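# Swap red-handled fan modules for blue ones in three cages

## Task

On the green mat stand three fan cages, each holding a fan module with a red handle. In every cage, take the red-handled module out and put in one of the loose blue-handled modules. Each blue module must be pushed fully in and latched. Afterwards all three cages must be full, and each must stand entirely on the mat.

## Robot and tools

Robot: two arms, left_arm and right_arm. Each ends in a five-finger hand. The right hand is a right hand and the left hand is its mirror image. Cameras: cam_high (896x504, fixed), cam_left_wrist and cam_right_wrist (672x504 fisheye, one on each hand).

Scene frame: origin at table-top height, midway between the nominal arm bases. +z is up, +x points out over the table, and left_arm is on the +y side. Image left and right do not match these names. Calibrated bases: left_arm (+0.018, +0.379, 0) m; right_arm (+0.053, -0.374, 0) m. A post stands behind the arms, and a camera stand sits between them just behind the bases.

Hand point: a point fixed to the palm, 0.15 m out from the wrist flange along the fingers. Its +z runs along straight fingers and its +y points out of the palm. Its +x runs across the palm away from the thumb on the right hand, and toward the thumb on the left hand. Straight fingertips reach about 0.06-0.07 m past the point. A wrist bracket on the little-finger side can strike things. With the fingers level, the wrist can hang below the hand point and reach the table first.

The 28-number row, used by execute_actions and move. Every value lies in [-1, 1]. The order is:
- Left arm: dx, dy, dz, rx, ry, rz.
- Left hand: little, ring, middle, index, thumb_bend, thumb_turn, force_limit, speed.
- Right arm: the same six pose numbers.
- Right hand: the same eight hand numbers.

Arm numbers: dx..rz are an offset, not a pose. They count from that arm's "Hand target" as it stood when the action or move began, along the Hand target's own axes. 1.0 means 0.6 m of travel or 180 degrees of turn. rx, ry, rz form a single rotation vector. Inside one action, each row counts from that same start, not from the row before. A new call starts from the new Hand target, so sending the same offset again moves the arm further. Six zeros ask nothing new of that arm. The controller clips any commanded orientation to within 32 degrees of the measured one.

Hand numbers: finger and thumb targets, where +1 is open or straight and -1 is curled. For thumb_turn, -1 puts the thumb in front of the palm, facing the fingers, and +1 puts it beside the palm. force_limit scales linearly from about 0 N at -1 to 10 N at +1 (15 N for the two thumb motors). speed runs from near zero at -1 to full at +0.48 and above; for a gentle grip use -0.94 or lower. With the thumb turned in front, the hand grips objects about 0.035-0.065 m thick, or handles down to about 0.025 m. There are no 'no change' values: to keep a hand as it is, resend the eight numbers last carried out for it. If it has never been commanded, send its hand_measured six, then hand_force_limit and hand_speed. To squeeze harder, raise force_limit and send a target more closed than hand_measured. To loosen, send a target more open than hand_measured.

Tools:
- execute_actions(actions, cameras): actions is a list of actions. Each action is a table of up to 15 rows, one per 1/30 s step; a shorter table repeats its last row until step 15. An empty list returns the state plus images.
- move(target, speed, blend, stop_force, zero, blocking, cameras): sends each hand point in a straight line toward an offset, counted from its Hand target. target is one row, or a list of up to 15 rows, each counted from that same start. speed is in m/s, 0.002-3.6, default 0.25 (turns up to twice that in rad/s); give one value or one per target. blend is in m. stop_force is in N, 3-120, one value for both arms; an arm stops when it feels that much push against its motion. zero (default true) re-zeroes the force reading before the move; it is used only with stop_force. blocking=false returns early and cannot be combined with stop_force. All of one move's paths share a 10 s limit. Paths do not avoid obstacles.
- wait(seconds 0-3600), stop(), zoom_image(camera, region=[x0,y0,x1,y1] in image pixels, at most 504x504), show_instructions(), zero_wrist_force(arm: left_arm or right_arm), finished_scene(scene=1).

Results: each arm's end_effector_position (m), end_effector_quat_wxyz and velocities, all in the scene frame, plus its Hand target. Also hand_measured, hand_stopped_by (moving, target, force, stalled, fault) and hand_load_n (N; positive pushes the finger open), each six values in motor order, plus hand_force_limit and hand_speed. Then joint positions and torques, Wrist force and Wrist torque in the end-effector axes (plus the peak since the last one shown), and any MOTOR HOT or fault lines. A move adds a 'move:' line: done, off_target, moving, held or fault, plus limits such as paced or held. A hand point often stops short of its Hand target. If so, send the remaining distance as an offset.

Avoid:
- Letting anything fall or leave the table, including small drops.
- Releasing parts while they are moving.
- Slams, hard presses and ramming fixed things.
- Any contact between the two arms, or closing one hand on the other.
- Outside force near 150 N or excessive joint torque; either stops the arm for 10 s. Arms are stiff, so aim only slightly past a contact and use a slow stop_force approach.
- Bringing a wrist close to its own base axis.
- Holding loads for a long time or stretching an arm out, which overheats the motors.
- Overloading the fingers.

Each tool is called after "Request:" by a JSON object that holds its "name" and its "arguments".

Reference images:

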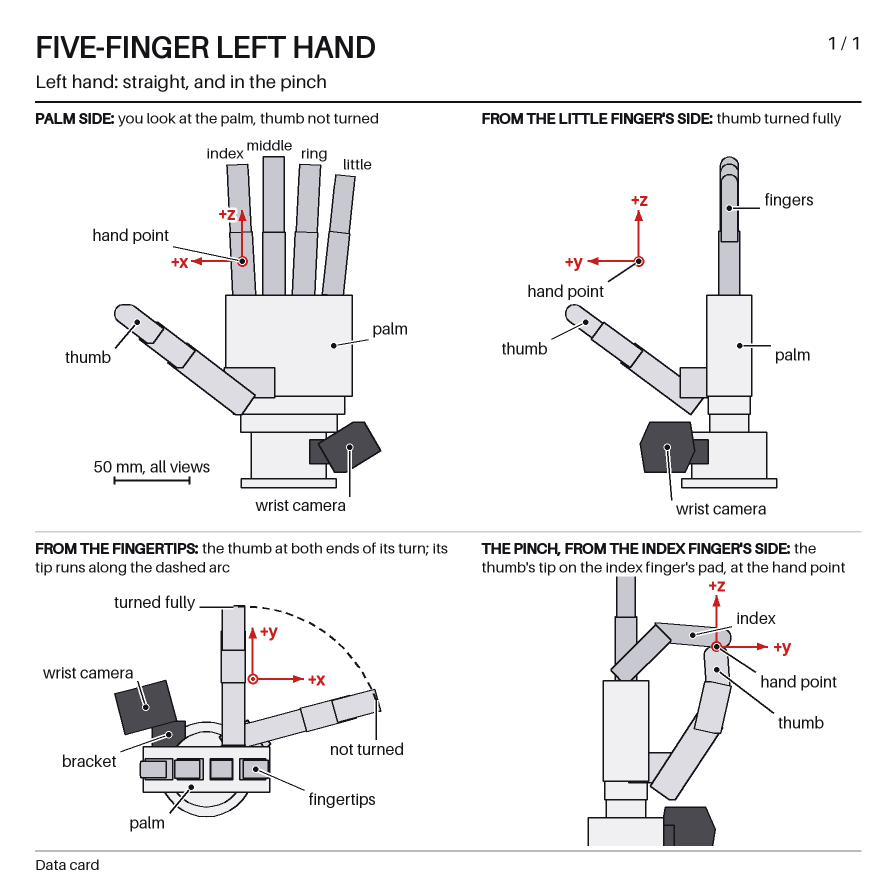

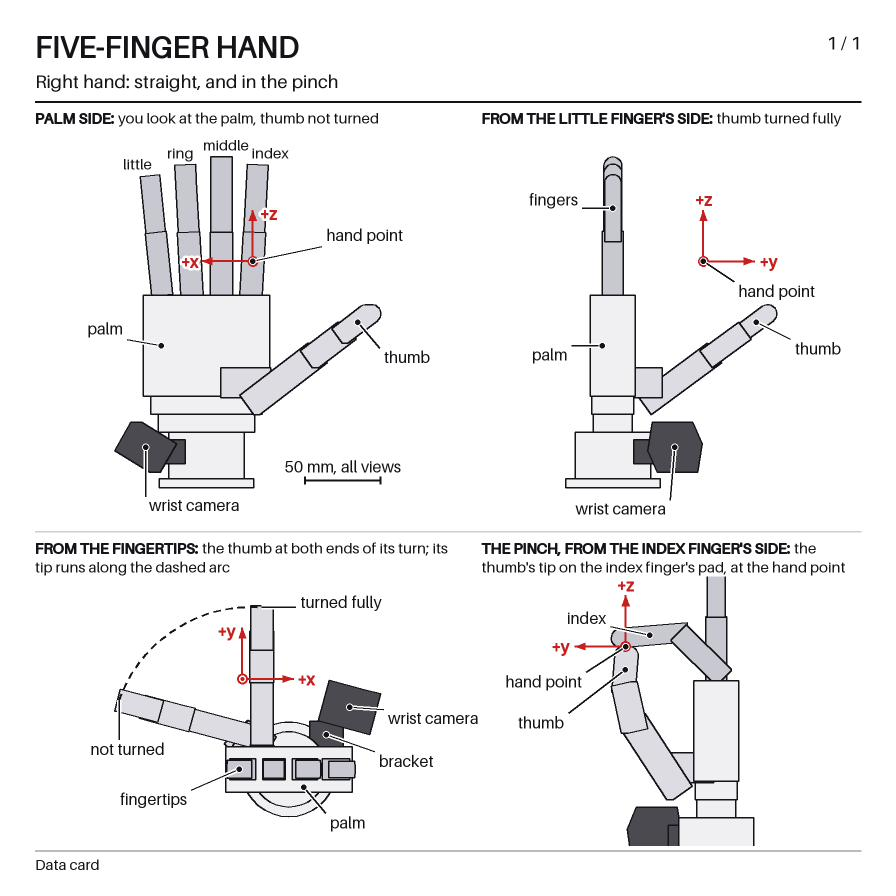

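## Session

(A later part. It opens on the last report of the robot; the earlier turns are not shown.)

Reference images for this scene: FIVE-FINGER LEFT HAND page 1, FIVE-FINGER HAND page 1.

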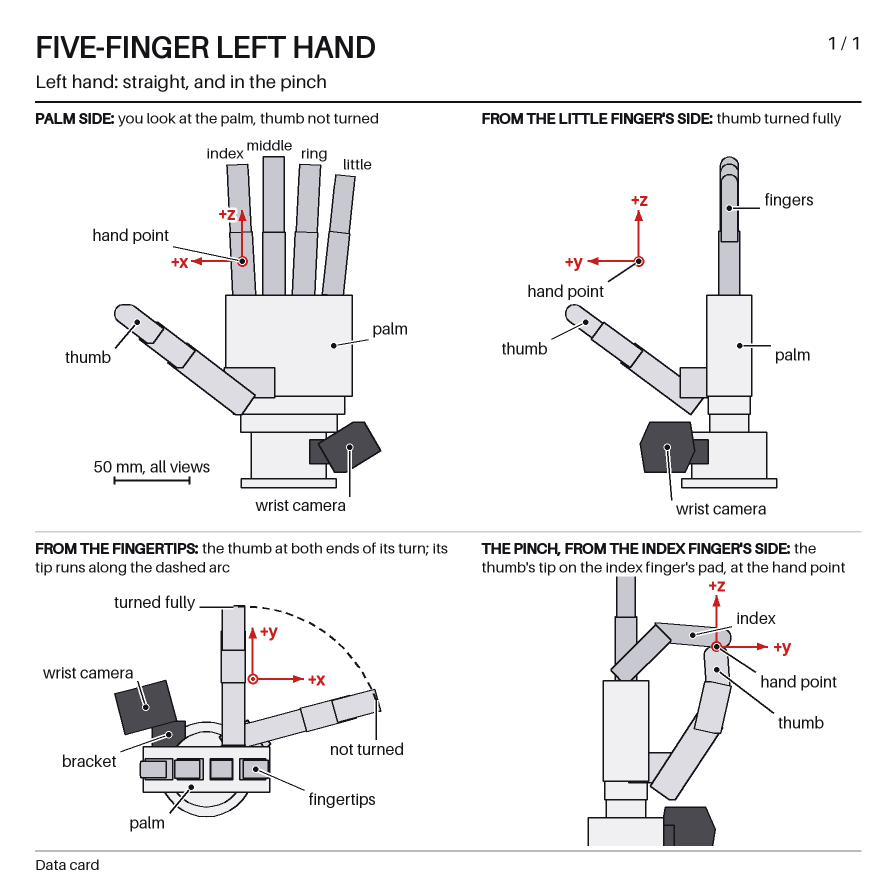

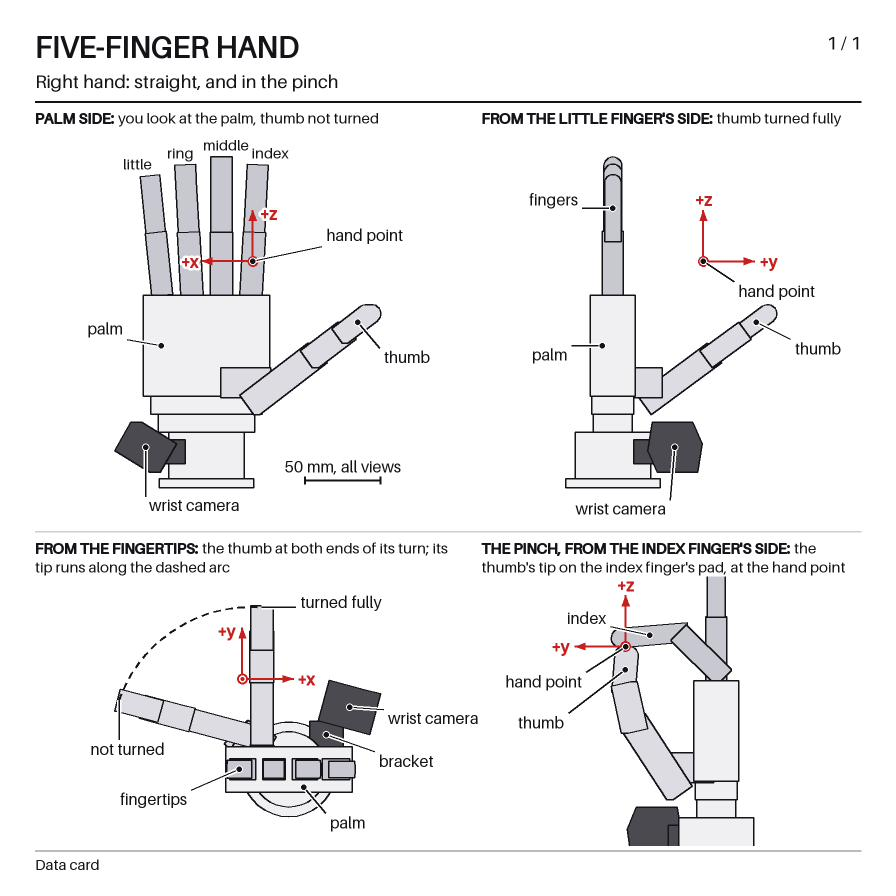

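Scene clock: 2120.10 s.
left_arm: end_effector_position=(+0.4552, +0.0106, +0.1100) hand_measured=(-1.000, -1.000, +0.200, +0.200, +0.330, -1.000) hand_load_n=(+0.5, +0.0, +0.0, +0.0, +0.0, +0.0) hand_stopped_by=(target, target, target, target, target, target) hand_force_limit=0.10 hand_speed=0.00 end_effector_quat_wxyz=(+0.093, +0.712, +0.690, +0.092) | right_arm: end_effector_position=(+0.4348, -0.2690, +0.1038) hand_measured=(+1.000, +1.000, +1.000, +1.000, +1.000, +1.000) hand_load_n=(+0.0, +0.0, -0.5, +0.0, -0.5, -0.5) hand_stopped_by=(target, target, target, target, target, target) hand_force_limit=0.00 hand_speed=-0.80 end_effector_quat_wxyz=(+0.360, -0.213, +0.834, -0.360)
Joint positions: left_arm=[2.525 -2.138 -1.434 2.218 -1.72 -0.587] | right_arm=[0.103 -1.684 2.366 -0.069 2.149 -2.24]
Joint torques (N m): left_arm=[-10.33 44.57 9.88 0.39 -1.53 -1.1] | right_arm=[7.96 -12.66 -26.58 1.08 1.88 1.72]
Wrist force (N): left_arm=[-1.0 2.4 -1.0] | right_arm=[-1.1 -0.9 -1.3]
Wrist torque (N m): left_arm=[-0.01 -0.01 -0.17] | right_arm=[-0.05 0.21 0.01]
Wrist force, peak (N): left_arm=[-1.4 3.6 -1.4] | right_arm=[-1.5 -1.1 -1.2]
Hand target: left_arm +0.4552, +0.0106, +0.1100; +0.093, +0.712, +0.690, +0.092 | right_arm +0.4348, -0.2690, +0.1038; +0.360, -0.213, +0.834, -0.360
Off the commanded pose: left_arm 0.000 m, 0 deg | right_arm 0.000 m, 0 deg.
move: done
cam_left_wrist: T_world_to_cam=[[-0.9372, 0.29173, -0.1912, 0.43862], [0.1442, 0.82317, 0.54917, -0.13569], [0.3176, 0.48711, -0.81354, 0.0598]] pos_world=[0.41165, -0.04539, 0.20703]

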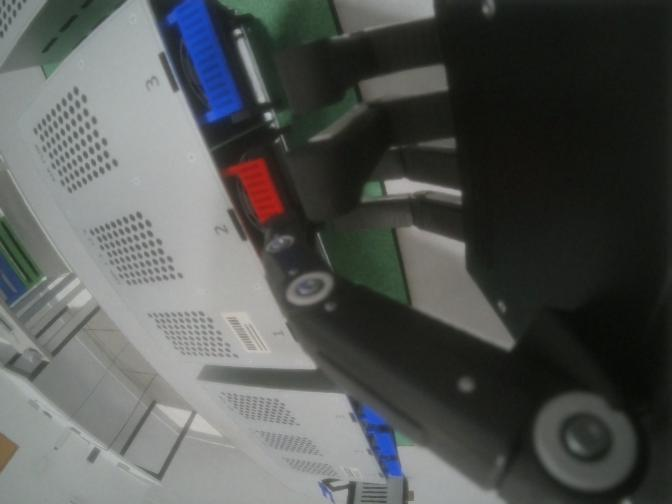

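Request:
{"name": "move", "arguments": {"target": [[-0.0027,-0.0099,0.037,0,0,0,-1,-1,0.2,0.2,0.33,-1,0.1,0,0,0,0,0,0,0,1,1,1,1,1,1,0,-0.8],[-0.0027,0.0235,0.046,0,0,0,-1,-1,0.2,0.2,0.33,-1,0.1,0,0,0,0,0,0,0,1,1,1,1,1,1,0,-0.8]], "speed": 0.06, "stop_force": 6, "cameras": ["cam_left_wrist"]}}

Request:
{"name": "zoom_image", "arguments": {"camera": "cam_left_wrist", "region": [180, 100, 380, 300]}}

Scene clock: 2157.97 s.
left_arm: end_effector_position=(+0.4759, +0.0083, +0.0870) hand_measured=(-1.000, -1.000, +0.200, +0.200, +0.330, -1.000) hand_load_n=(+0.0, +0.0, +0.0, +0.0, +0.0, +0.0) hand_stopped_by=(target, target, target, target, target, target) hand_force_limit=0.10 hand_speed=0.00 end_effector_quat_wxyz=(+0.093, +0.712, +0.690, +0.092) | right_arm: end_effector_position=(+0.4348, -0.2690, +0.1038) hand_measured=(+1.000, +1.000, +1.000, +1.000, +1.000, +1.000) hand_load_n=(+0.0, +0.0, +0.0, +0.0, +0.0, +0.0) hand_stopped_by=(target, target, target, target, target, target) hand_force_limit=0.00 hand_speed=-0.80 end_effector_quat_wxyz=(+0.360, -0.213, +0.834, -0.360)
Joint positions: left_arm=[2.546 -2.194 -1.405 2.247 -1.715 -0.566] | right_arm=[0.103 -1.684 2.366 -0.069 2.149 -2.24]
Joint torques (N m): left_arm=[12.54 34.24 24.1 -4.56 1.48 1.45] | right_arm=[8.6 -11.84 -26.24 0.98 1.98 1.68]
Wrist force (N): left_arm=[-1.1 2.2 -1.2] | right_arm=[-1.0 -0.9 -1.3]
Wrist torque (N m): left_arm=[-0.01 0.02 -0.31] | right_arm=[-0.04 0.18 0.02]
Wrist force, peak (N): left_arm=[-1.1 2.7 -1.4] | right_arm=[-1.3 -1.0 -1.5]
Hand target: left_arm +0.4759, +0.0083, +0.0870; +0.093, +0.712, +0.690, +0.092 | right_arm +0.4348, -0.2690, +0.1038; +0.360, -0.213, +0.834, -0.360
Off the commanded pose: left_arm 0.000 m, 0 deg | right_arm 0.000 m, 0 deg.
move: done
cam_left_wrist: T_world_to_cam=[[-0.9372, 0.29173, -0.1912, 0.45427], [0.1442, 0.82317, 0.54917, -0.12423], [0.3176, 0.48711, -0.81354, 0.03559]] pos_world=[0.43235, -0.04759, 0.18403]

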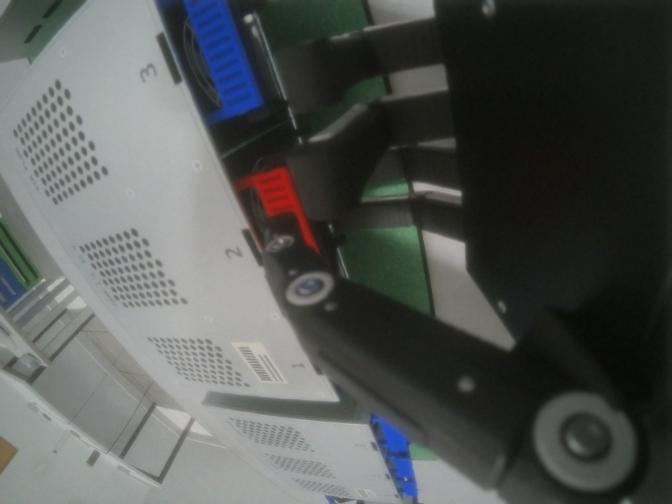

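Scaled by 2.520 from the camera's image (finer frame: 960x720).

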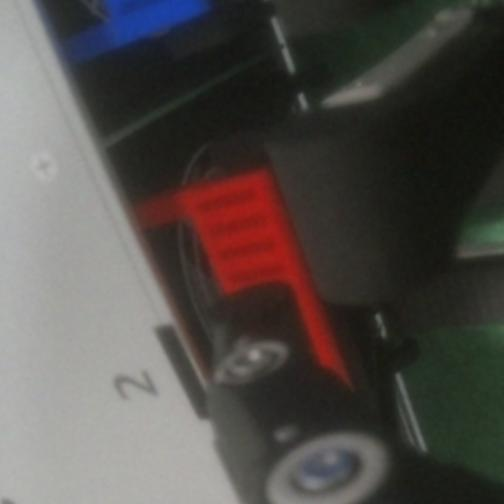

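Request:
{"name": "move", "arguments": {"target": [[0,0.0218,0.0093,0,0,0,-1,-1,0.2,0.2,0.33,-1,0.1,0,0,0,0,0,0,0,1,1,1,1,1,1,0,-0.8],[0,0.0207,0.0297,0,0,0,-1,-1,0.2,0.2,0.33,-1,0.1,0,0,0,0,0,0,0,1,1,1,1,1,1,0,-0.8]], "speed": [0.04,0.02], "stop_force": 5, "cameras": ["cam_left_wrist"]}}

Request:
{"name": "zoom_image", "arguments": {"camera": "cam_left_wrist", "region": [180, 100, 380, 300]}}

Scene clock: 2168.87 s.
left_arm: end_effector_position=(+0.4908, +0.0079, +0.0804) hand_measured=(-1.000, -1.000, +0.200, +0.200, +0.330, -1.000) hand_load_n=(+0.0, +0.0, +0.0, +0.0, +0.0, +0.0) hand_stopped_by=(target, target, target, target, target, target) hand_force_limit=0.10 hand_speed=0.00 end_effector_quat_wxyz=(+0.093, +0.712, +0.690, +0.092) | right_arm: end_effector_position=(+0.4348, -0.2690, +0.1038) hand_measured=(+1.000, +1.000, +1.000, +1.000, +1.000, +1.000) hand_load_n=(+0.0, +0.0, +0.0, +0.0, +0.0, +0.0) hand_stopped_by=(target, target, target, target, target, target) hand_force_limit=0.00 hand_speed=-0.80 end_effector_quat_wxyz=(+0.360, -0.213, +0.834, -0.360)
Joint positions: left_arm=[2.562 -2.223 -1.373 2.247 -1.712 -0.55] | right_arm=[0.103 -1.684 2.366 -0.069 2.149 -2.24]
Joint torques (N m): left_arm=[-9.62 44.5 23.64 -3.71 -1.6 -1.25] | right_arm=[8.29 -11.79 -27.26 0.94 1.96 1.79]
Wrist force (N): left_arm=[-0.8 -0.2 -6.9] | right_arm=[-0.9 -0.9 -1.3]
Wrist torque (N m): left_arm=[-0.07 -0.04 -0.29] | right_arm=[-0.05 0.17 0.02]
Wrist force, peak (N): left_arm=[0.3 -3.3 -15.8] | right_arm=[-1.1 -1.1 -1.5]
Hand target: left_arm +0.4908, +0.0079, +0.0804; +0.093, +0.712, +0.690, +0.092 (not the last commanded pose) | right_arm +0.4348, -0.2690, +0.1038; +0.360, -0.213, +0.834, -0.360
Off the commanded pose: left_arm 0.008 m, 0 deg | right_arm 0.000 m, 0 deg.
move: contact (left_arm); path passed 1 of 2 targets
cam_left_wrist: T_world_to_cam=[[-0.93716, 0.29179, -0.19129, 0.46712], [0.14422, 0.82321, 0.54912, -0.12234], [0.3177, 0.48702, -0.81356, 0.02568]] pos_world=[0.44725, -0.04809, 0.17743]

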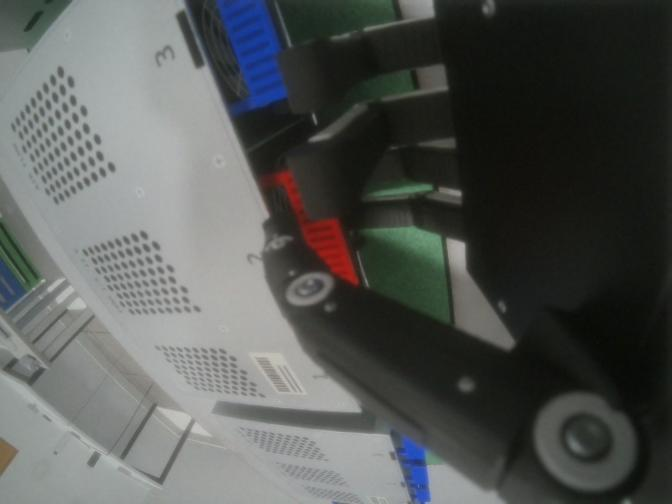

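Scaled by 2.520 from the camera's image (finer frame: 960x720).

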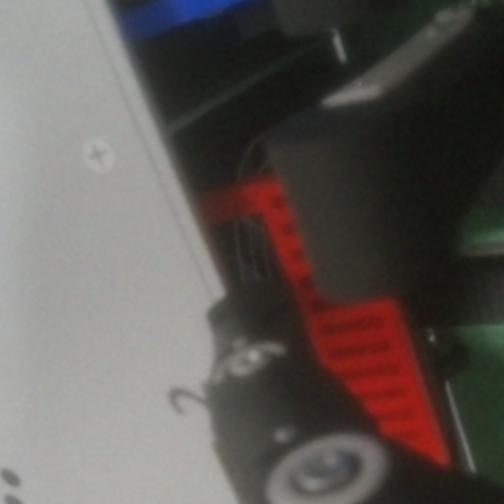

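Request:
{"name": "move", "arguments": {"target": [0,-0.0011,-0.0055,0,0,0,-1,-1,0.2,0.2,0.33,-1,0.1,0,0,0,0,0,0,0,1,1,1,1,1,1,0,-0.8], "speed": 0.03}}

Request:
{"name": "move", "arguments": {"target": [0,-0.0036,0.0144,0,0,0,-1,-1,0.2,0.2,0.33,-1,0.1,0,0,0,0,0,0,0,1,1,1,1,1,1,0,-0.8], "speed": 0.012, "stop_force": 4, "cameras": ["cam_left_wrist"]}}

Request:
{"name": "zoom_image", "arguments": {"camera": "cam_left_wrist", "region": [180, 100, 380, 300]}}

Scene clock: 2177.73 s.
left_arm: end_effector_position=(+0.4894, +0.0079, +0.0833) hand_measured=(-1.000, -1.000, +0.200, +0.200, +0.330, -1.000) hand_load_n=(+0.0, +0.0, +0.0, +0.5, +0.0, -0.5) hand_stopped_by=(target, target, target, target, target, target) hand_force_limit=0.10 hand_speed=0.00 end_effector_quat_wxyz=(+0.093, +0.712, +0.690, +0.092) | right_arm: end_effector_position=(+0.4348, -0.2690, +0.1038) hand_measured=(+1.000, +1.000, +1.000, +1.000, +1.000, +1.000) hand_load_n=(+0.0, +0.0, +0.0, +0.0, +0.0, +0.0) hand_stopped_by=(target, target, target, target, target, target) hand_force_limit=0.00 hand_speed=-0.80 end_effector_quat_wxyz=(+0.360, -0.213, +0.834, -0.360)
Joint positions: left_arm=[2.56 -2.218 -1.374 2.242 -1.712 -0.552] | right_arm=[0.103 -1.684 2.366 -0.069 2.149 -2.24]
Joint torques (N m): left_arm=[-10.52 46.12 8.98 -4.29 -1.53 -1.38] | right_arm=[8.33 -12.24 -26.36 0.87 2.05 1.74]
Wrist force (N): left_arm=[-1.6 2.4 -0.8] | right_arm=[-0.9 -0.8 -1.2]
Wrist torque (N m): left_arm=[-0.01 0.15 -0.22] | right_arm=[-0.04 0.17 0.02]
Wrist force, peak (N): left_arm=[-0.8 0.2 -7.1] | right_arm=[-1.2 -0.9 -1.5]
Hand target: left_arm +0.4893, +0.0079, +0.0834; +0.093, +0.712, +0.690, +0.092 | right_arm +0.4348, -0.2690, +0.1038; +0.360, -0.213, +0.834, -0.360
Off the commanded pose: left_arm 0.000 m, 0 deg | right_arm 0.000 m, 0 deg.
move: done

Scene clock: 2179.47 s.
left_arm: end_effector_position=(+0.4895, +0.0079, +0.0745) hand_measured=(-1.000, -1.000, +0.200, +0.200, +0.330, -1.000) hand_load_n=(+0.0, +0.0, +0.0, +0.5, -0.5, +0.0) hand_stopped_by=(target, target, target, target, target, target) hand_force_limit=0.10 hand_speed=0.00 end_effector_quat_wxyz=(+0.093, +0.712, +0.690, +0.092) | right_arm: end_effector_position=(+0.4348, -0.2690, +0.1038) hand_measured=(+1.000, +1.000, +1.000, +1.000, +1.000, +1.000) hand_load_n=(+0.0, +0.0, +0.0, +0.0, +0.0, -0.5) hand_stopped_by=(target, target, target, target, target, target) hand_force_limit=0.00 hand_speed=-0.80 end_effector_quat_wxyz=(+0.360, -0.213, +0.834, -0.360)
Joint positions: left_arm=[2.56 -2.227 -1.383 2.261 -1.712 -0.552] | right_arm=[0.103 -1.684 2.366 -0.069 2.149 -2.24]
Joint torques (N m): left_arm=[13.28 33.72 9.2 1.22 1.36 1.21] | right_arm=[8.12 -12.29 -26.42 0.86 1.92 1.69]
Wrist force (N): left_arm=[-1.9 0.3 -5.0] | right_arm=[-1.0 -0.8 -1.1]
Wrist torque (N m): left_arm=[-0.04 0.08 -0.18] | right_arm=[-0.04 0.19 0.02]
Wrist force, peak (N): left_arm=[-1.9 0.2 -5.3] | right_arm=[-1.4 -0.8 -1.4]
Hand target: left_arm +0.4895, +0.0079, +0.0745; +0.093, +0.712, +0.690, +0.092 | right_arm +0.4348, -0.2690, +0.1038; +0.360, -0.213, +0.834, -0.360
Off the commanded pose: left_arm 0.000 m, 0 deg | right_arm 0.000 m, 0 deg.
move: done
cam_left_wrist: T_world_to_cam=[[-0.93716, 0.29179, -0.19129, 0.46477], [0.14422, 0.82321, 0.54912, -0.11892], [0.3177, 0.48702, -0.81356, 0.02129]] pos_world=[0.44595, -0.04809, 0.17153]

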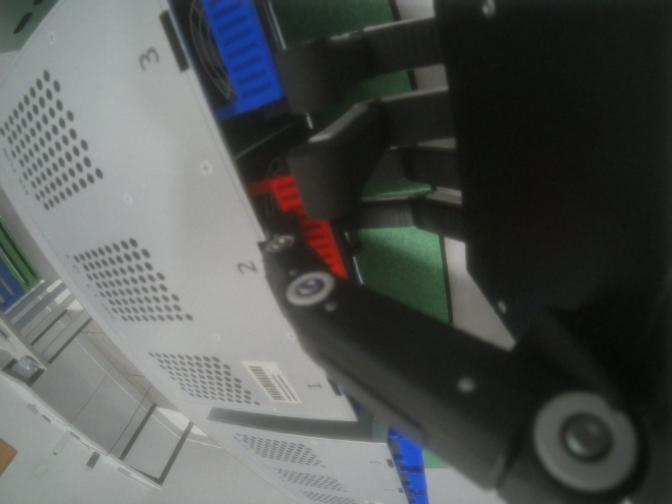

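Scaled by 2.520 from the camera's image (finer frame: 960x720).

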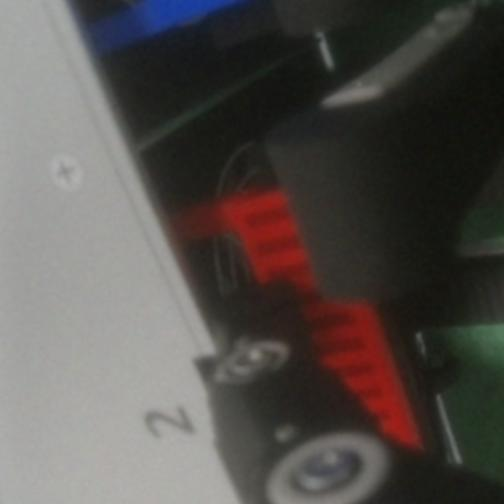

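Request:
{"name": "move", "arguments": {"target": [0,-0.0014,0.0052,0,0,0,-1,-1,0.2,0.2,0.33,-1,0.1,0,0,0,0,0,0,0,1,1,1,1,1,1,0,-0.8], "speed": 0.012, "stop_force": 5}}

Request:
{"name": "move", "arguments": {"target": [0,0,0,0,0,0,-1,-1,0.2,0.2,0.15,-1,0.1,-0.8,0,0,0,0,0,0,1,1,1,1,1,1,0,-0.8], "speed": 0.012, "cameras": ["cam_left_wrist"]}}

Scene clock: 2193.07 s.
left_arm: end_effector_position=(+0.4895, +0.0079, +0.0712) hand_measured=(-1.000, -1.000, +0.200, +0.200, +0.330, -1.000) hand_load_n=(+0.0, +0.0, +0.0, +0.5, +0.0, +0.0) hand_stopped_by=(target, target, target, target, target, target) hand_force_limit=0.10 hand_speed=0.00 end_effector_quat_wxyz=(+0.093, +0.712, +0.690, +0.092) | right_arm: end_effector_position=(+0.4348, -0.2690, +0.1038) hand_measured=(+1.000, +1.000, +1.000, +1.000, +1.000, +1.000) hand_load_n=(+0.0, +0.0, -0.5, +0.0, +0.0, +0.0) hand_stopped_by=(target, target, target, target, target, target) hand_force_limit=0.00 hand_speed=-0.80 end_effector_quat_wxyz=(+0.360, -0.213, +0.834, -0.360)
Joint positions: left_arm=[2.56 -2.231 -1.386 2.267 -1.712 -0.552] | right_arm=[0.103 -1.684 2.366 -0.069 2.149 -2.24]
Joint torques (N m): left_arm=[13.16 33.82 8.29 1.16 1.32 1.28] | right_arm=[7.52 -12.23 -26.68 0.94 2.06 1.68]
Wrist force (N): left_arm=[-1.3 1.0 -5.5] | right_arm=[-1.2 -0.8 -1.4]
Wrist torque (N m): left_arm=[0.02 0.02 -0.20] | right_arm=[-0.03 0.22 0.00]
Wrist force, peak (N): left_arm=[-1.3 1.4 -5.9] | right_arm=[-1.2 -0.9 -1.4]
Hand target: left_arm +0.4895, +0.0079, +0.0712; +0.093, +0.712, +0.690, +0.092 | right_arm +0.4348, -0.2690, +0.1038; +0.360, -0.213, +0.834, -0.360
Off the commanded pose: left_arm 0.000 m, 0 deg | right_arm 0.000 m, 0 deg.
move: done

Scene clock: 2193.97 s.
left_arm: end_effector_position=(+0.4895, +0.0079, +0.0712) hand_measured=(-1.000, -1.000, +0.200, +0.200, +0.150, -1.000) hand_load_n=(+0.0, +0.0, +0.0, +0.0, +0.0, +0.0) hand_stopped_by=(target, target, target, target, target, target) hand_force_limit=0.10 hand_speed=-0.80 end_effector_quat_wxyz=(+0.093, +0.712, +0.690, +0.092) | right_arm: end_effector_position=(+0.4348, -0.2690, +0.1038) hand_measured=(+1.000, +1.000, +1.000, +1.000, +1.000, +1.000) hand_load_n=(+0.0, +0.0, +0.0, +0.0, +0.0, +0.0) hand_stopped_by=(target, target, target, target, target, target) hand_force_limit=0.00 hand_speed=-0.80 end_effector_quat_wxyz=(+0.360, -0.213, +0.834, -0.360)
Joint positions: left_arm=[2.56 -2.231 -1.386 2.267 -1.712 -0.552] | right_arm=[0.103 -1.684 2.366 -0.069 2.149 -2.24]
Joint torques (N m): left_arm=[11.17 38.85 10.15 -1.29 1.39 1.35] | right_arm=[8.38 -13.12 -26.9 1 1.95 1.68]
Wrist force (N): left_arm=[-1.5 1.9 -1.1] | right_arm=[-1.3 -0.9 -1.4]
Wrist torque (N m): left_arm=[-0.08 0.11 -0.19] | right_arm=[-0.04 0.24 0.00]
Wrist force, peak (N): left_arm=[-3.1 4.3 -6.1] | right_arm=[-1.2 -1.0 -1.4]
Hand target: left_arm +0.4895, +0.0079, +0.0712; +0.093, +0.712, +0.690, +0.092 | right_arm +0.4348, -0.2690, +0.1038; +0.360, -0.213, +0.834, -0.360
Off the commanded pose: left_arm 0.000 m, 0 deg | right_arm 0.000 m, 0 deg.
move: done
cam_left_wrist: T_world_to_cam=[[-0.93716, 0.29179, -0.19129, 0.46411], [0.14422, 0.82321, 0.54912, -0.11719], [0.3177, 0.48702, -0.81356, 0.01856]] pos_world=[0.44595, -0.04799, 0.16823]

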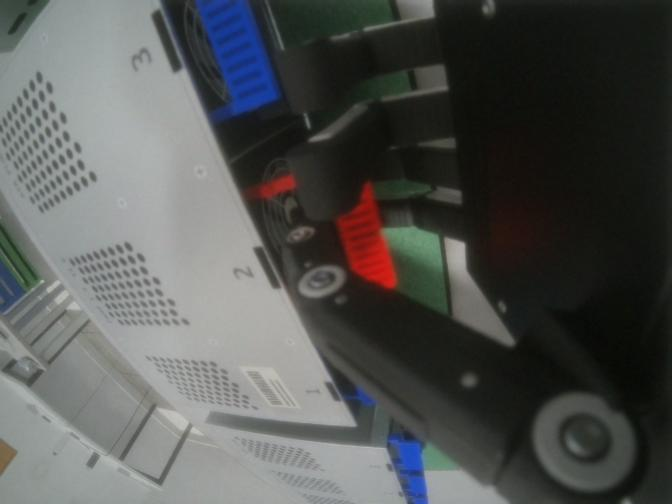

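Request:
{"name": "move", "arguments": {"target": [0,0,0,0,0,0,-1,-1,0.2,0.2,-0.2,-1,0.1,-0.8,0,0,0,0,0,0,1,1,1,1,1,1,0,-0.8], "speed": 0.012, "cameras": ["cam_left_wrist"]}}

Scene clock: 2258.93 s.
left_arm: end_effector_position=(+0.4895, +0.0079, +0.0713) hand_measured=(-1.000, -1.000, +0.200, +0.200, -0.198, -1.000) hand_load_n=(+0.0, +0.0, +0.0, +0.5, +3.0, +0.0) hand_stopped_by=(target, target, target, target, target, target) hand_force_limit=0.10 hand_speed=-0.80 end_effector_quat_wxyz=(+0.093, +0.712, +0.690, +0.092) | right_arm: end_effector_position=(+0.4348, -0.2690, +0.1038) hand_measured=(+1.000, +1.000, +1.000, +1.000, +1.000, +1.000) hand_load_n=(+0.0, +0.0, +0.0, +0.0, +0.0, -0.5) hand_stopped_by=(target, target, target, target, target, target) hand_force_limit=0.00 hand_speed=-0.80 end_effector_quat_wxyz=(+0.360, -0.213, +0.834, -0.360)
Joint positions: left_arm=[2.56 -2.231 -1.386 2.267 -1.712 -0.552] | right_arm=[0.103 -1.684 2.366 -0.069 2.149 -2.24]
Joint torques (N m): left_arm=[-1.41 43.9 17.2 -4.24 0.7 1.26] | right_arm=[8.03 -12.15 -27.2 0.99 1.96 1.9]
Wrist force (N): left_arm=[-2.4 5.3 -0.2] | right_arm=[-1.3 -0.7 -1.3]
Wrist torque (N m): left_arm=[0.03 0.17 -0.27] | right_arm=[-0.02 0.23 0.00]
Wrist force, peak (N): left_arm=[-3.8 8.3 -1.0] | right_arm=[-1.3 -1.0 -1.5]
Hand target: left_arm +0.4895, +0.0079, +0.0712; +0.093, +0.712, +0.690, +0.092 | right_arm +0.4348, -0.2690, +0.1038; +0.360, -0.213, +0.834, -0.360
Off the commanded pose: left_arm 0.000 m, 0 deg | right_arm 0.000 m, 0 deg.
move: done
cam_left_wrist: T_world_to_cam=[[-0.93717, 0.2917, -0.19136, 0.46415], [0.14412, 0.82324, 0.54909, -0.11705], [0.3177, 0.48702, -0.81356, 0.01861]] pos_world=[0.44595, -0.04809, 0.16823]

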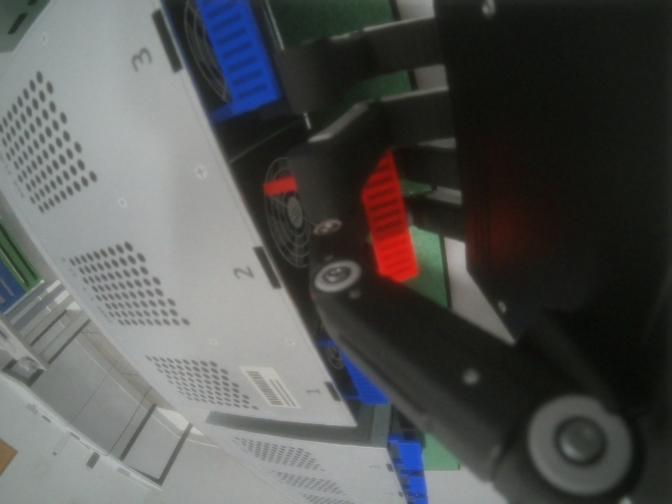

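Request:
{"name": "move", "arguments": {"target": [[0,0,0,0,0,0,-1,-1,1,1,-0.2,-1,0.1,-0.3,0,0,0,0,0,0,1,1,1,1,1,1,0,-0.8],[0.0005,0.0432,-0.161,0,0,0,-1,-1,1,1,-0.2,-1,0.1,-0.3,0,0,0,0,0,0,1,1,1,1,1,1,0,-0.8],[-0.0412,-0.0497,-0.1928,0.06542,-0.06542,0.49691,-1,-1,1,1,1,-1,0.1,-0.3,0,0,0,0,0,0,1,1,1,1,1,1,0,-0.8],[-0.0412,-0.0497,-0.1928,0.00203,-0.12924,0.9816,-1,-1,1,1,1,-1,0.1,-0.3,0,0,0,0,0,0,1,1,1,1,1,1,0,-0.8]], "speed": [0.1,0.15,0.5,0.5], "blend": [0,0.01,0.05,0], "cameras": ["cam_left_wrist"]}}

Scene clock: 2298.27 s.
left_arm: end_effector_position=(+0.4300, -0.0152, +0.1752) hand_measured=(-1.000, -1.000, +0.762, +0.848, +1.000, -1.000) hand_load_n=(+0.0, +0.0, +0.0, -0.5, -0.5, +0.0) hand_stopped_by=(target, target, stalled, stalled, target, target) hand_force_limit=0.10 hand_speed=-0.30 end_effector_quat_wxyz=(-0.001, +0.707, -0.707, -0.001) | right_arm: end_effector_position=(+0.4348, -0.2690, +0.1038) hand_measured=(+1.000, +1.000, +1.000, +1.000, +1.000, +1.000) hand_load_n=(+0.0, +0.0, +0.0, +0.0, +0.0, -0.5) hand_stopped_by=(target, target, target, target, target, target) hand_force_limit=0.00 hand_speed=-0.80 end_effector_quat_wxyz=(+0.360, -0.213, +0.834, -0.360)
Joint positions: left_arm=[2.728 -2.327 -0.934 1.689 -1.573 2.71] | right_arm=[0.103 -1.684 2.366 -0.069 2.149 -2.24]
Joint torques (N m): left_arm=[-11.01 40.75 26.69 -4.89 1.68 1.25] | right_arm=[8.36 -12.66 -26.76 0.81 2.03 1.87]
Wrist force (N): left_arm=[-1.7 0.8 -1.8] | right_arm=[-1.2 -0.9 -1.3]
Wrist torque (N m): left_arm=[-0.20 0.09 -0.24] | right_arm=[-0.04 0.22 0.01]
Wrist force, peak (N): left_arm=[-2.3 26.2 -16.2] | right_arm=[-1.3 -1.1 -1.4]
Hand target: left_arm +0.4300, -0.0152, +0.1752; -0.001, +0.707, -0.707, -0.001 | right_arm +0.4348, -0.2690, +0.1038; +0.360, -0.213, +0.834, -0.360
Off the commanded pose: left_arm 0.000 m, 0 deg | right_arm 0.000 m, 0 deg.
move: done; blend cut to 0 m at target 3
cam_left_wrist: T_world_to_cam=[[0.96338, -0.2615, 0.05934, -0.43448], [-0.25579, -0.82975, 0.49608, 0.0096], [-0.08049, -0.49309, -0.86625, 0.29889]] pos_world=[0.44508, 0.04173, 0.27994]

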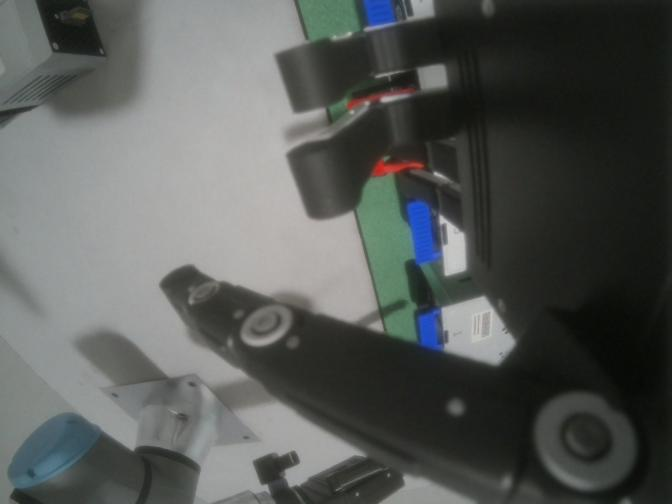

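Request:
{"name": "execute_actions", "arguments": {"actions": [[[0,0,0,0,0,0,-1,-1,0.99,0.99,1,1,0.1,-0.3,0,0,0,0,0,0,1,1,1,1,1,1,0,-0.8]],[[0,0,0,0,0,0,-1,-1,0.99,0.99,1,1,0.1,-0.3,0,0,0,0,0,0,1,1,1,1,1,1,0,-0.8]]], "cameras": ["all"]}}

Scene clock: 2327.50 s.
left_arm: end_effector_position=(+0.4300, -0.0152, +0.1752) hand_measured=(-1.000, -1.000, +0.990, +0.990, +1.000, +1.000) hand_load_n=(+0.0, +0.0, +0.0, +0.0, +0.0, +0.0) hand_stopped_by=(target, target, target, target, target, target) hand_force_limit=0.10 hand_speed=-0.30 end_effector_quat_wxyz=(-0.001, +0.707, -0.707, -0.001) | right_arm: end_effector_position=(+0.4348, -0.2690, +0.1038) hand_measured=(+1.000, +1.000, +1.000, +1.000, +1.000, +1.000) hand_load_n=(-0.5, +0.0, +0.0, +0.0, +0.0, +0.0) hand_stopped_by=(target, target, target, target, target, target) hand_force_limit=0.00 hand_speed=-0.80 end_effector_quat_wxyz=(+0.360, -0.213, +0.834, -0.360)
Joint positions: left_arm=[2.728 -2.327 -0.934 1.689 -1.573 2.71] | right_arm=[0.103 -1.684 2.366 -0.069 2.149 -2.24]
Joint torques (N m): left_arm=[-10.31 40.32 25.14 -4.68 1.18 1.42] | right_arm=[7.88 -12.62 -26.3 0.63 2.03 1.83]
Wrist force (N): left_arm=[-1.7 0.7 -1.5] | right_arm=[-1.1 -0.9 -1.4]
Wrist torque (N m): left_arm=[-0.24 0.08 -0.23] | right_arm=[-0.05 0.20 0.01]
Wrist force, peak (N): left_arm=[-1.8 0.8 -1.8] | right_arm=[-1.4 -1.0 -1.4]
Hand target: left_arm +0.4300, -0.0152, +0.1752; -0.001, +0.707, -0.707, -0.001 | right_arm +0.4348, -0.2690, +0.1038; +0.360, -0.213, +0.834, -0.360
Off the commanded pose: left_arm 0.000 m, 0 deg | right_arm 0.000 m, 0 deg.
cam_left_wrist: T_world_to_cam=[[0.9633, -0.26183, 0.0592, -0.43449], [-0.25599, -0.82965, 0.49613, 0.0097], [-0.08079, -0.49308, -0.86623, 0.29903]] pos_world=[0.44518, 0.04173, 0.27994]
cam_right_wrist: T_world_to_cam=[[-0.27587, 0.45931, -0.84435, 0.33086], [0.14241, 0.88828, 0.43667, 0.13303], [0.95059, 0.00022, -0.31046, -0.26182]] pos_world=[0.32121, -0.27008, 0.13999]

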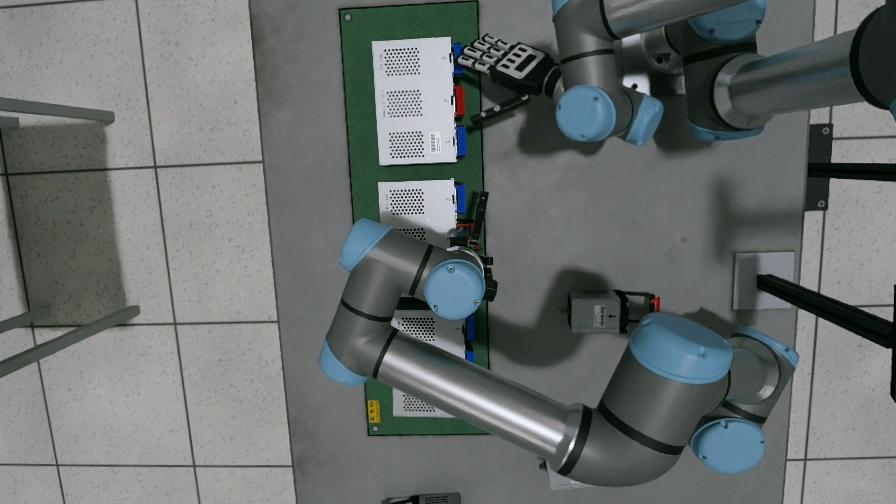

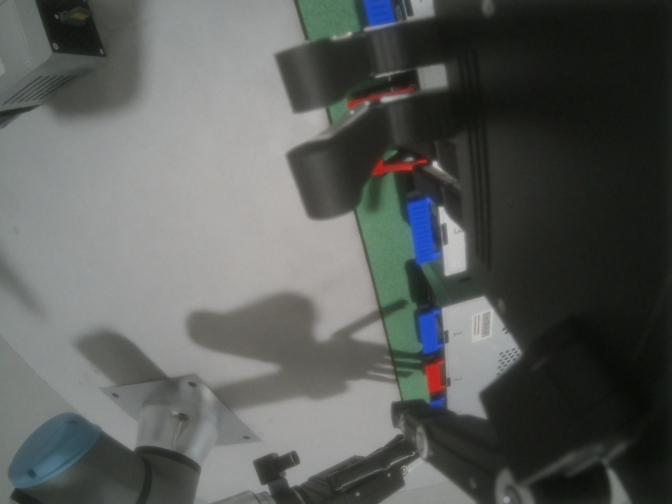

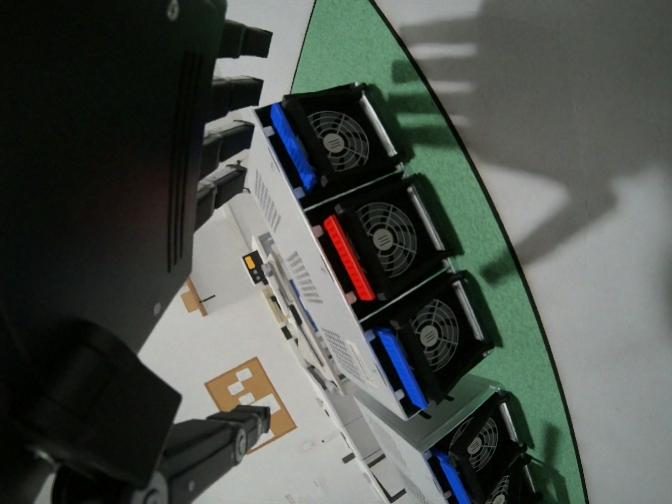

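Request:
{"name": "zoom_image", "arguments": {"camera": "cam_left_wrist", "region": [260, 20, 500, 200]}}

Request:
{"name": "zoom_image", "arguments": {"camera": "cam_high", "region": [400, 170, 520, 290]}}

Scaled by 2.100 from the camera's image (finer frame: 960x720).

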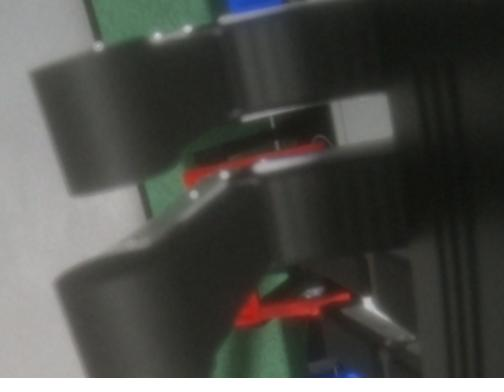

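Scaled by 4.200 from the camera's image (finer frame: 1280x720).

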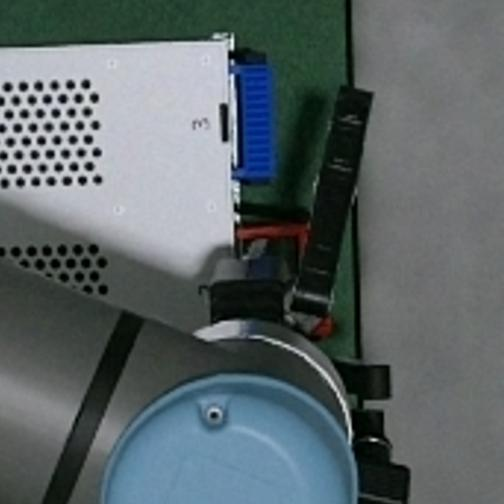

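Request:
{"name": "move", "arguments": {"target": [0,0,0.1587,0,0,0,-1,-1,0.99,0.99,1,1,0.1,-0.3,0,0,0,0,0,0,1,1,1,1,1,1,0,-0.8], "speed": 0.06, "stop_force": 5, "cameras": ["cam_left_wrist", "cam_high"]}}

Scene clock: 2338.47 s.
left_arm: end_effector_position=(+0.4299, -0.0151, +0.1355) hand_measured=(-1.000, -1.000, +0.990, +0.990, +1.000, +1.000) hand_load_n=(+0.0, +0.0, +0.0, -3.0, -0.5, +0.0) hand_stopped_by=(target, target, target, target, target, target) hand_force_limit=0.10 hand_speed=-0.30 end_effector_quat_wxyz=(-0.001, +0.707, -0.707, -0.001) | right_arm: end_effector_position=(+0.4348, -0.2690, +0.1038) hand_measured=(+1.000, +1.000, +1.000, +1.000, +1.000, +1.000) hand_load_n=(+0.0, -0.5, +0.0, +0.0, +0.0, +0.0) hand_stopped_by=(target, target, target, target, target, target) hand_force_limit=0.00 hand_speed=-0.80 end_effector_quat_wxyz=(+0.360, -0.213, +0.834, -0.360)
Joint positions: left_arm=[2.728 -2.345 -1.004 1.778 -1.573 2.71] | right_arm=[0.103 -1.684 2.366 -0.069 2.149 -2.24]
Joint torques (N m): left_arm=[9.29 49.59 24.57 -3.96 -1.09 -0.61] | right_arm=[8.83 -12.88 -26.12 0.79 2.04 1.78]
Wrist force (N): left_arm=[-2.6 2.4 -6.3] | right_arm=[-1.0 -0.8 -1.6]
Wrist torque (N m): left_arm=[-0.04 0.15 -0.28] | right_arm=[-0.02 0.20 0.01]
Wrist force, peak (N): left_arm=[-0.5 10.3 -21.5] | right_arm=[-1.2 -1.0 -1.6]
Hand target: left_arm +0.4299, -0.0151, +0.1355; -0.001, +0.707, -0.707, -0.001 (not the last commanded pose) | right_arm +0.4348, -0.2690, +0.1038; +0.360, -0.213, +0.834, -0.360
Off the commanded pose: left_arm 0.055 m, 0 deg | right_arm 0.000 m, 0 deg.
move: contact (left_arm)
cam_left_wrist: T_world_to_cam=[[0.96324, -0.26208, 0.05895, -0.43195], [-0.2561, -0.82967, 0.49605, 0.02943], [-0.08109, -0.49292, -0.86629, 0.26477]] pos_world=[0.44508, 0.04173, 0.24024]
Images, in order (width x height): cam_high 896x504, cam_left_wrist 672x504.

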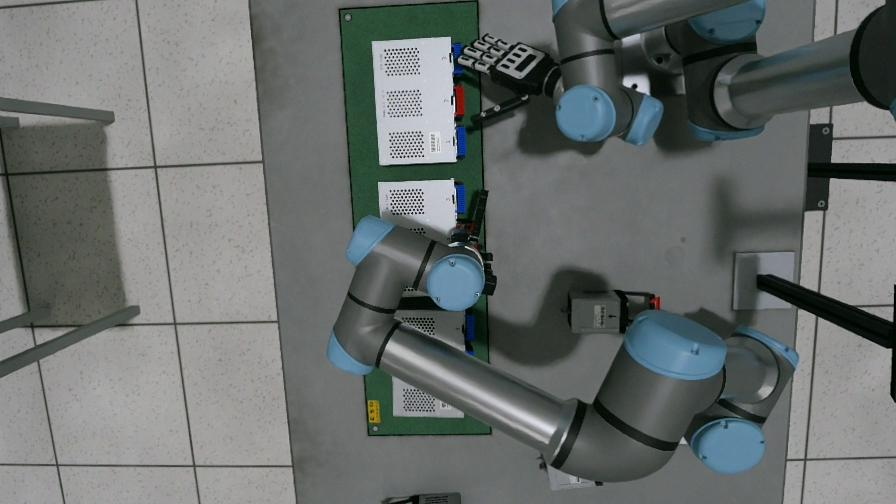

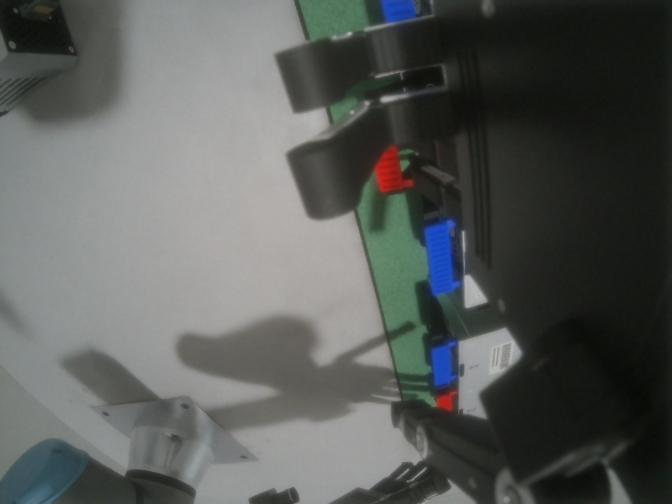

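Request:
{"name": "zoom_image", "arguments": {"camera": "cam_left_wrist", "region": [320, 100, 500, 235]}}

Request:
{"name": "zoom_image", "arguments": {"camera": "cam_high", "region": [430, 200, 510, 270]}}

Scaled by 2.800 from the camera's image (finer frame: 960x720).

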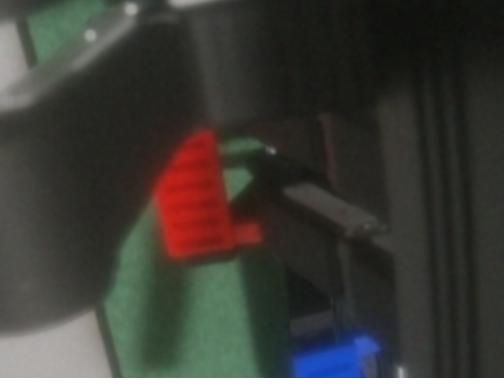

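Scaled by 6.300 from the camera's image (finer frame: 1280x720).

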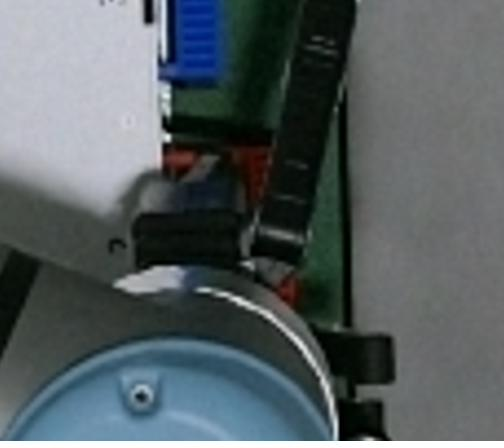

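Request:
{"name": "move", "arguments": {"target": [[0,0.01,-0.06,0,0,0,-1,-1,0.99,0.99,1,1,0.1,-0.3,0,0,0,0,0,0,1,1,1,1,1,1,0,-0.8],[0,0.17,-0.12,0,0,0,-1,-1,0.99,0.99,1,1,0.1,-0.3,0,0,0,0,0,0,1,1,1,1,1,1,0,-0.8]], "speed": 0.15, "blend": [0.02,0], "cameras": ["cam_left_wrist", "cam_high"]}}

Scene clock: 2377.87 s.
left_arm: end_effector_position=(+0.3280, -0.0153, +0.2074) hand_measured=(-1.000, -1.000, +0.990, +0.990, +1.000, +1.000) hand_load_n=(+0.5, +0.0, -0.5, +0.0, +0.0, +0.0) hand_stopped_by=(target, target, target, target, target, target) hand_force_limit=0.10 hand_speed=-0.30 end_effector_quat_wxyz=(-0.001, +0.707, -0.707, -0.001) | right_arm: end_effector_position=(+0.4348, -0.2690, +0.1038) hand_measured=(+1.000, +1.000, +1.000, +1.000, +1.000, +1.000) hand_load_n=(+0.0, +0.0, +0.0, -0.5, +0.0, +0.0) hand_stopped_by=(target, target, target, target, target, target) hand_force_limit=0.00 hand_speed=-0.80 end_effector_quat_wxyz=(+0.360, -0.213, +0.834, -0.360)
Joint positions: left_arm=[2.642 -2.105 -1.22 1.752 -1.573 2.624] | right_arm=[0.103 -1.684 2.366 -0.069 2.149 -2.24]
Joint torques (N m): left_arm=[-11.22 43.96 11.05 0.06 1.84 -1.62] | right_arm=[8.2 -13.82 -26.83 0.53 2.11 1.58]
Wrist force (N): left_arm=[-2.0 0.1 -1.5] | right_arm=[-1.1 -0.8 -1.4]
Wrist torque (N m): left_arm=[-0.39 0.13 -0.12] | right_arm=[-0.03 0.22 0.00]
Wrist force, peak (N): left_arm=[-2.8 2.1 -6.5] | right_arm=[-1.2 -1.2 -1.5]
Hand target: left_arm +0.3279, -0.0153, +0.2075; -0.001, +0.707, -0.707, -0.001 | right_arm +0.4348, -0.2690, +0.1038; +0.360, -0.213, +0.834, -0.360
Off the commanded pose: left_arm 0.000 m, 0 deg | right_arm 0.000 m, 0 deg.
move: done; blend cut to 0.0182 m at target 1
cam_left_wrist: T_world_to_cam=[[0.96327, -0.26199, 0.05887, -0.33817], [-0.25599, -0.82974, 0.49599, -0.03248], [-0.0811, -0.49284, -0.86633, 0.31872]] pos_world=[0.34328, 0.04153, 0.31214]
Images, in order (width x height): cam_high 896x504, cam_left_wrist 672x504.

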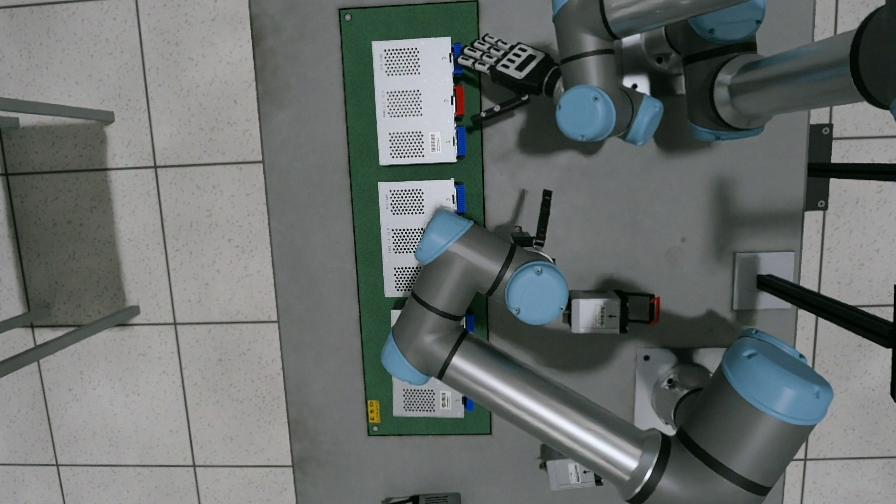

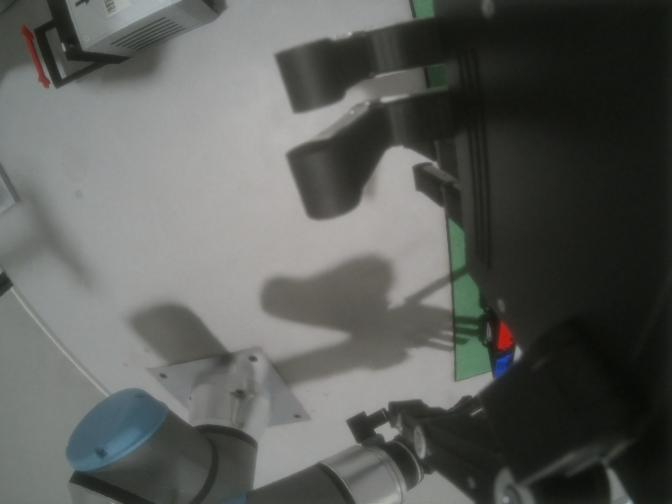

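Request:
{"name": "zoom_image", "arguments": {"camera": "cam_high", "region": [420, 170, 520, 300]}}

Scaled by 3.877 from the camera's image (finer frame: 1280x720).

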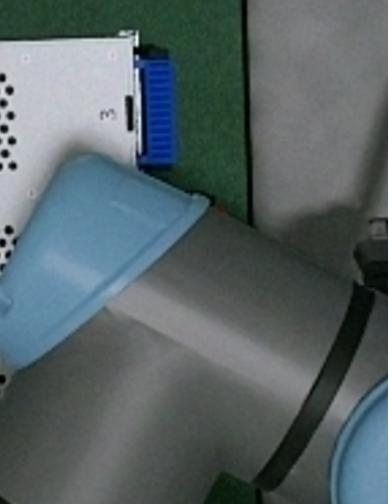

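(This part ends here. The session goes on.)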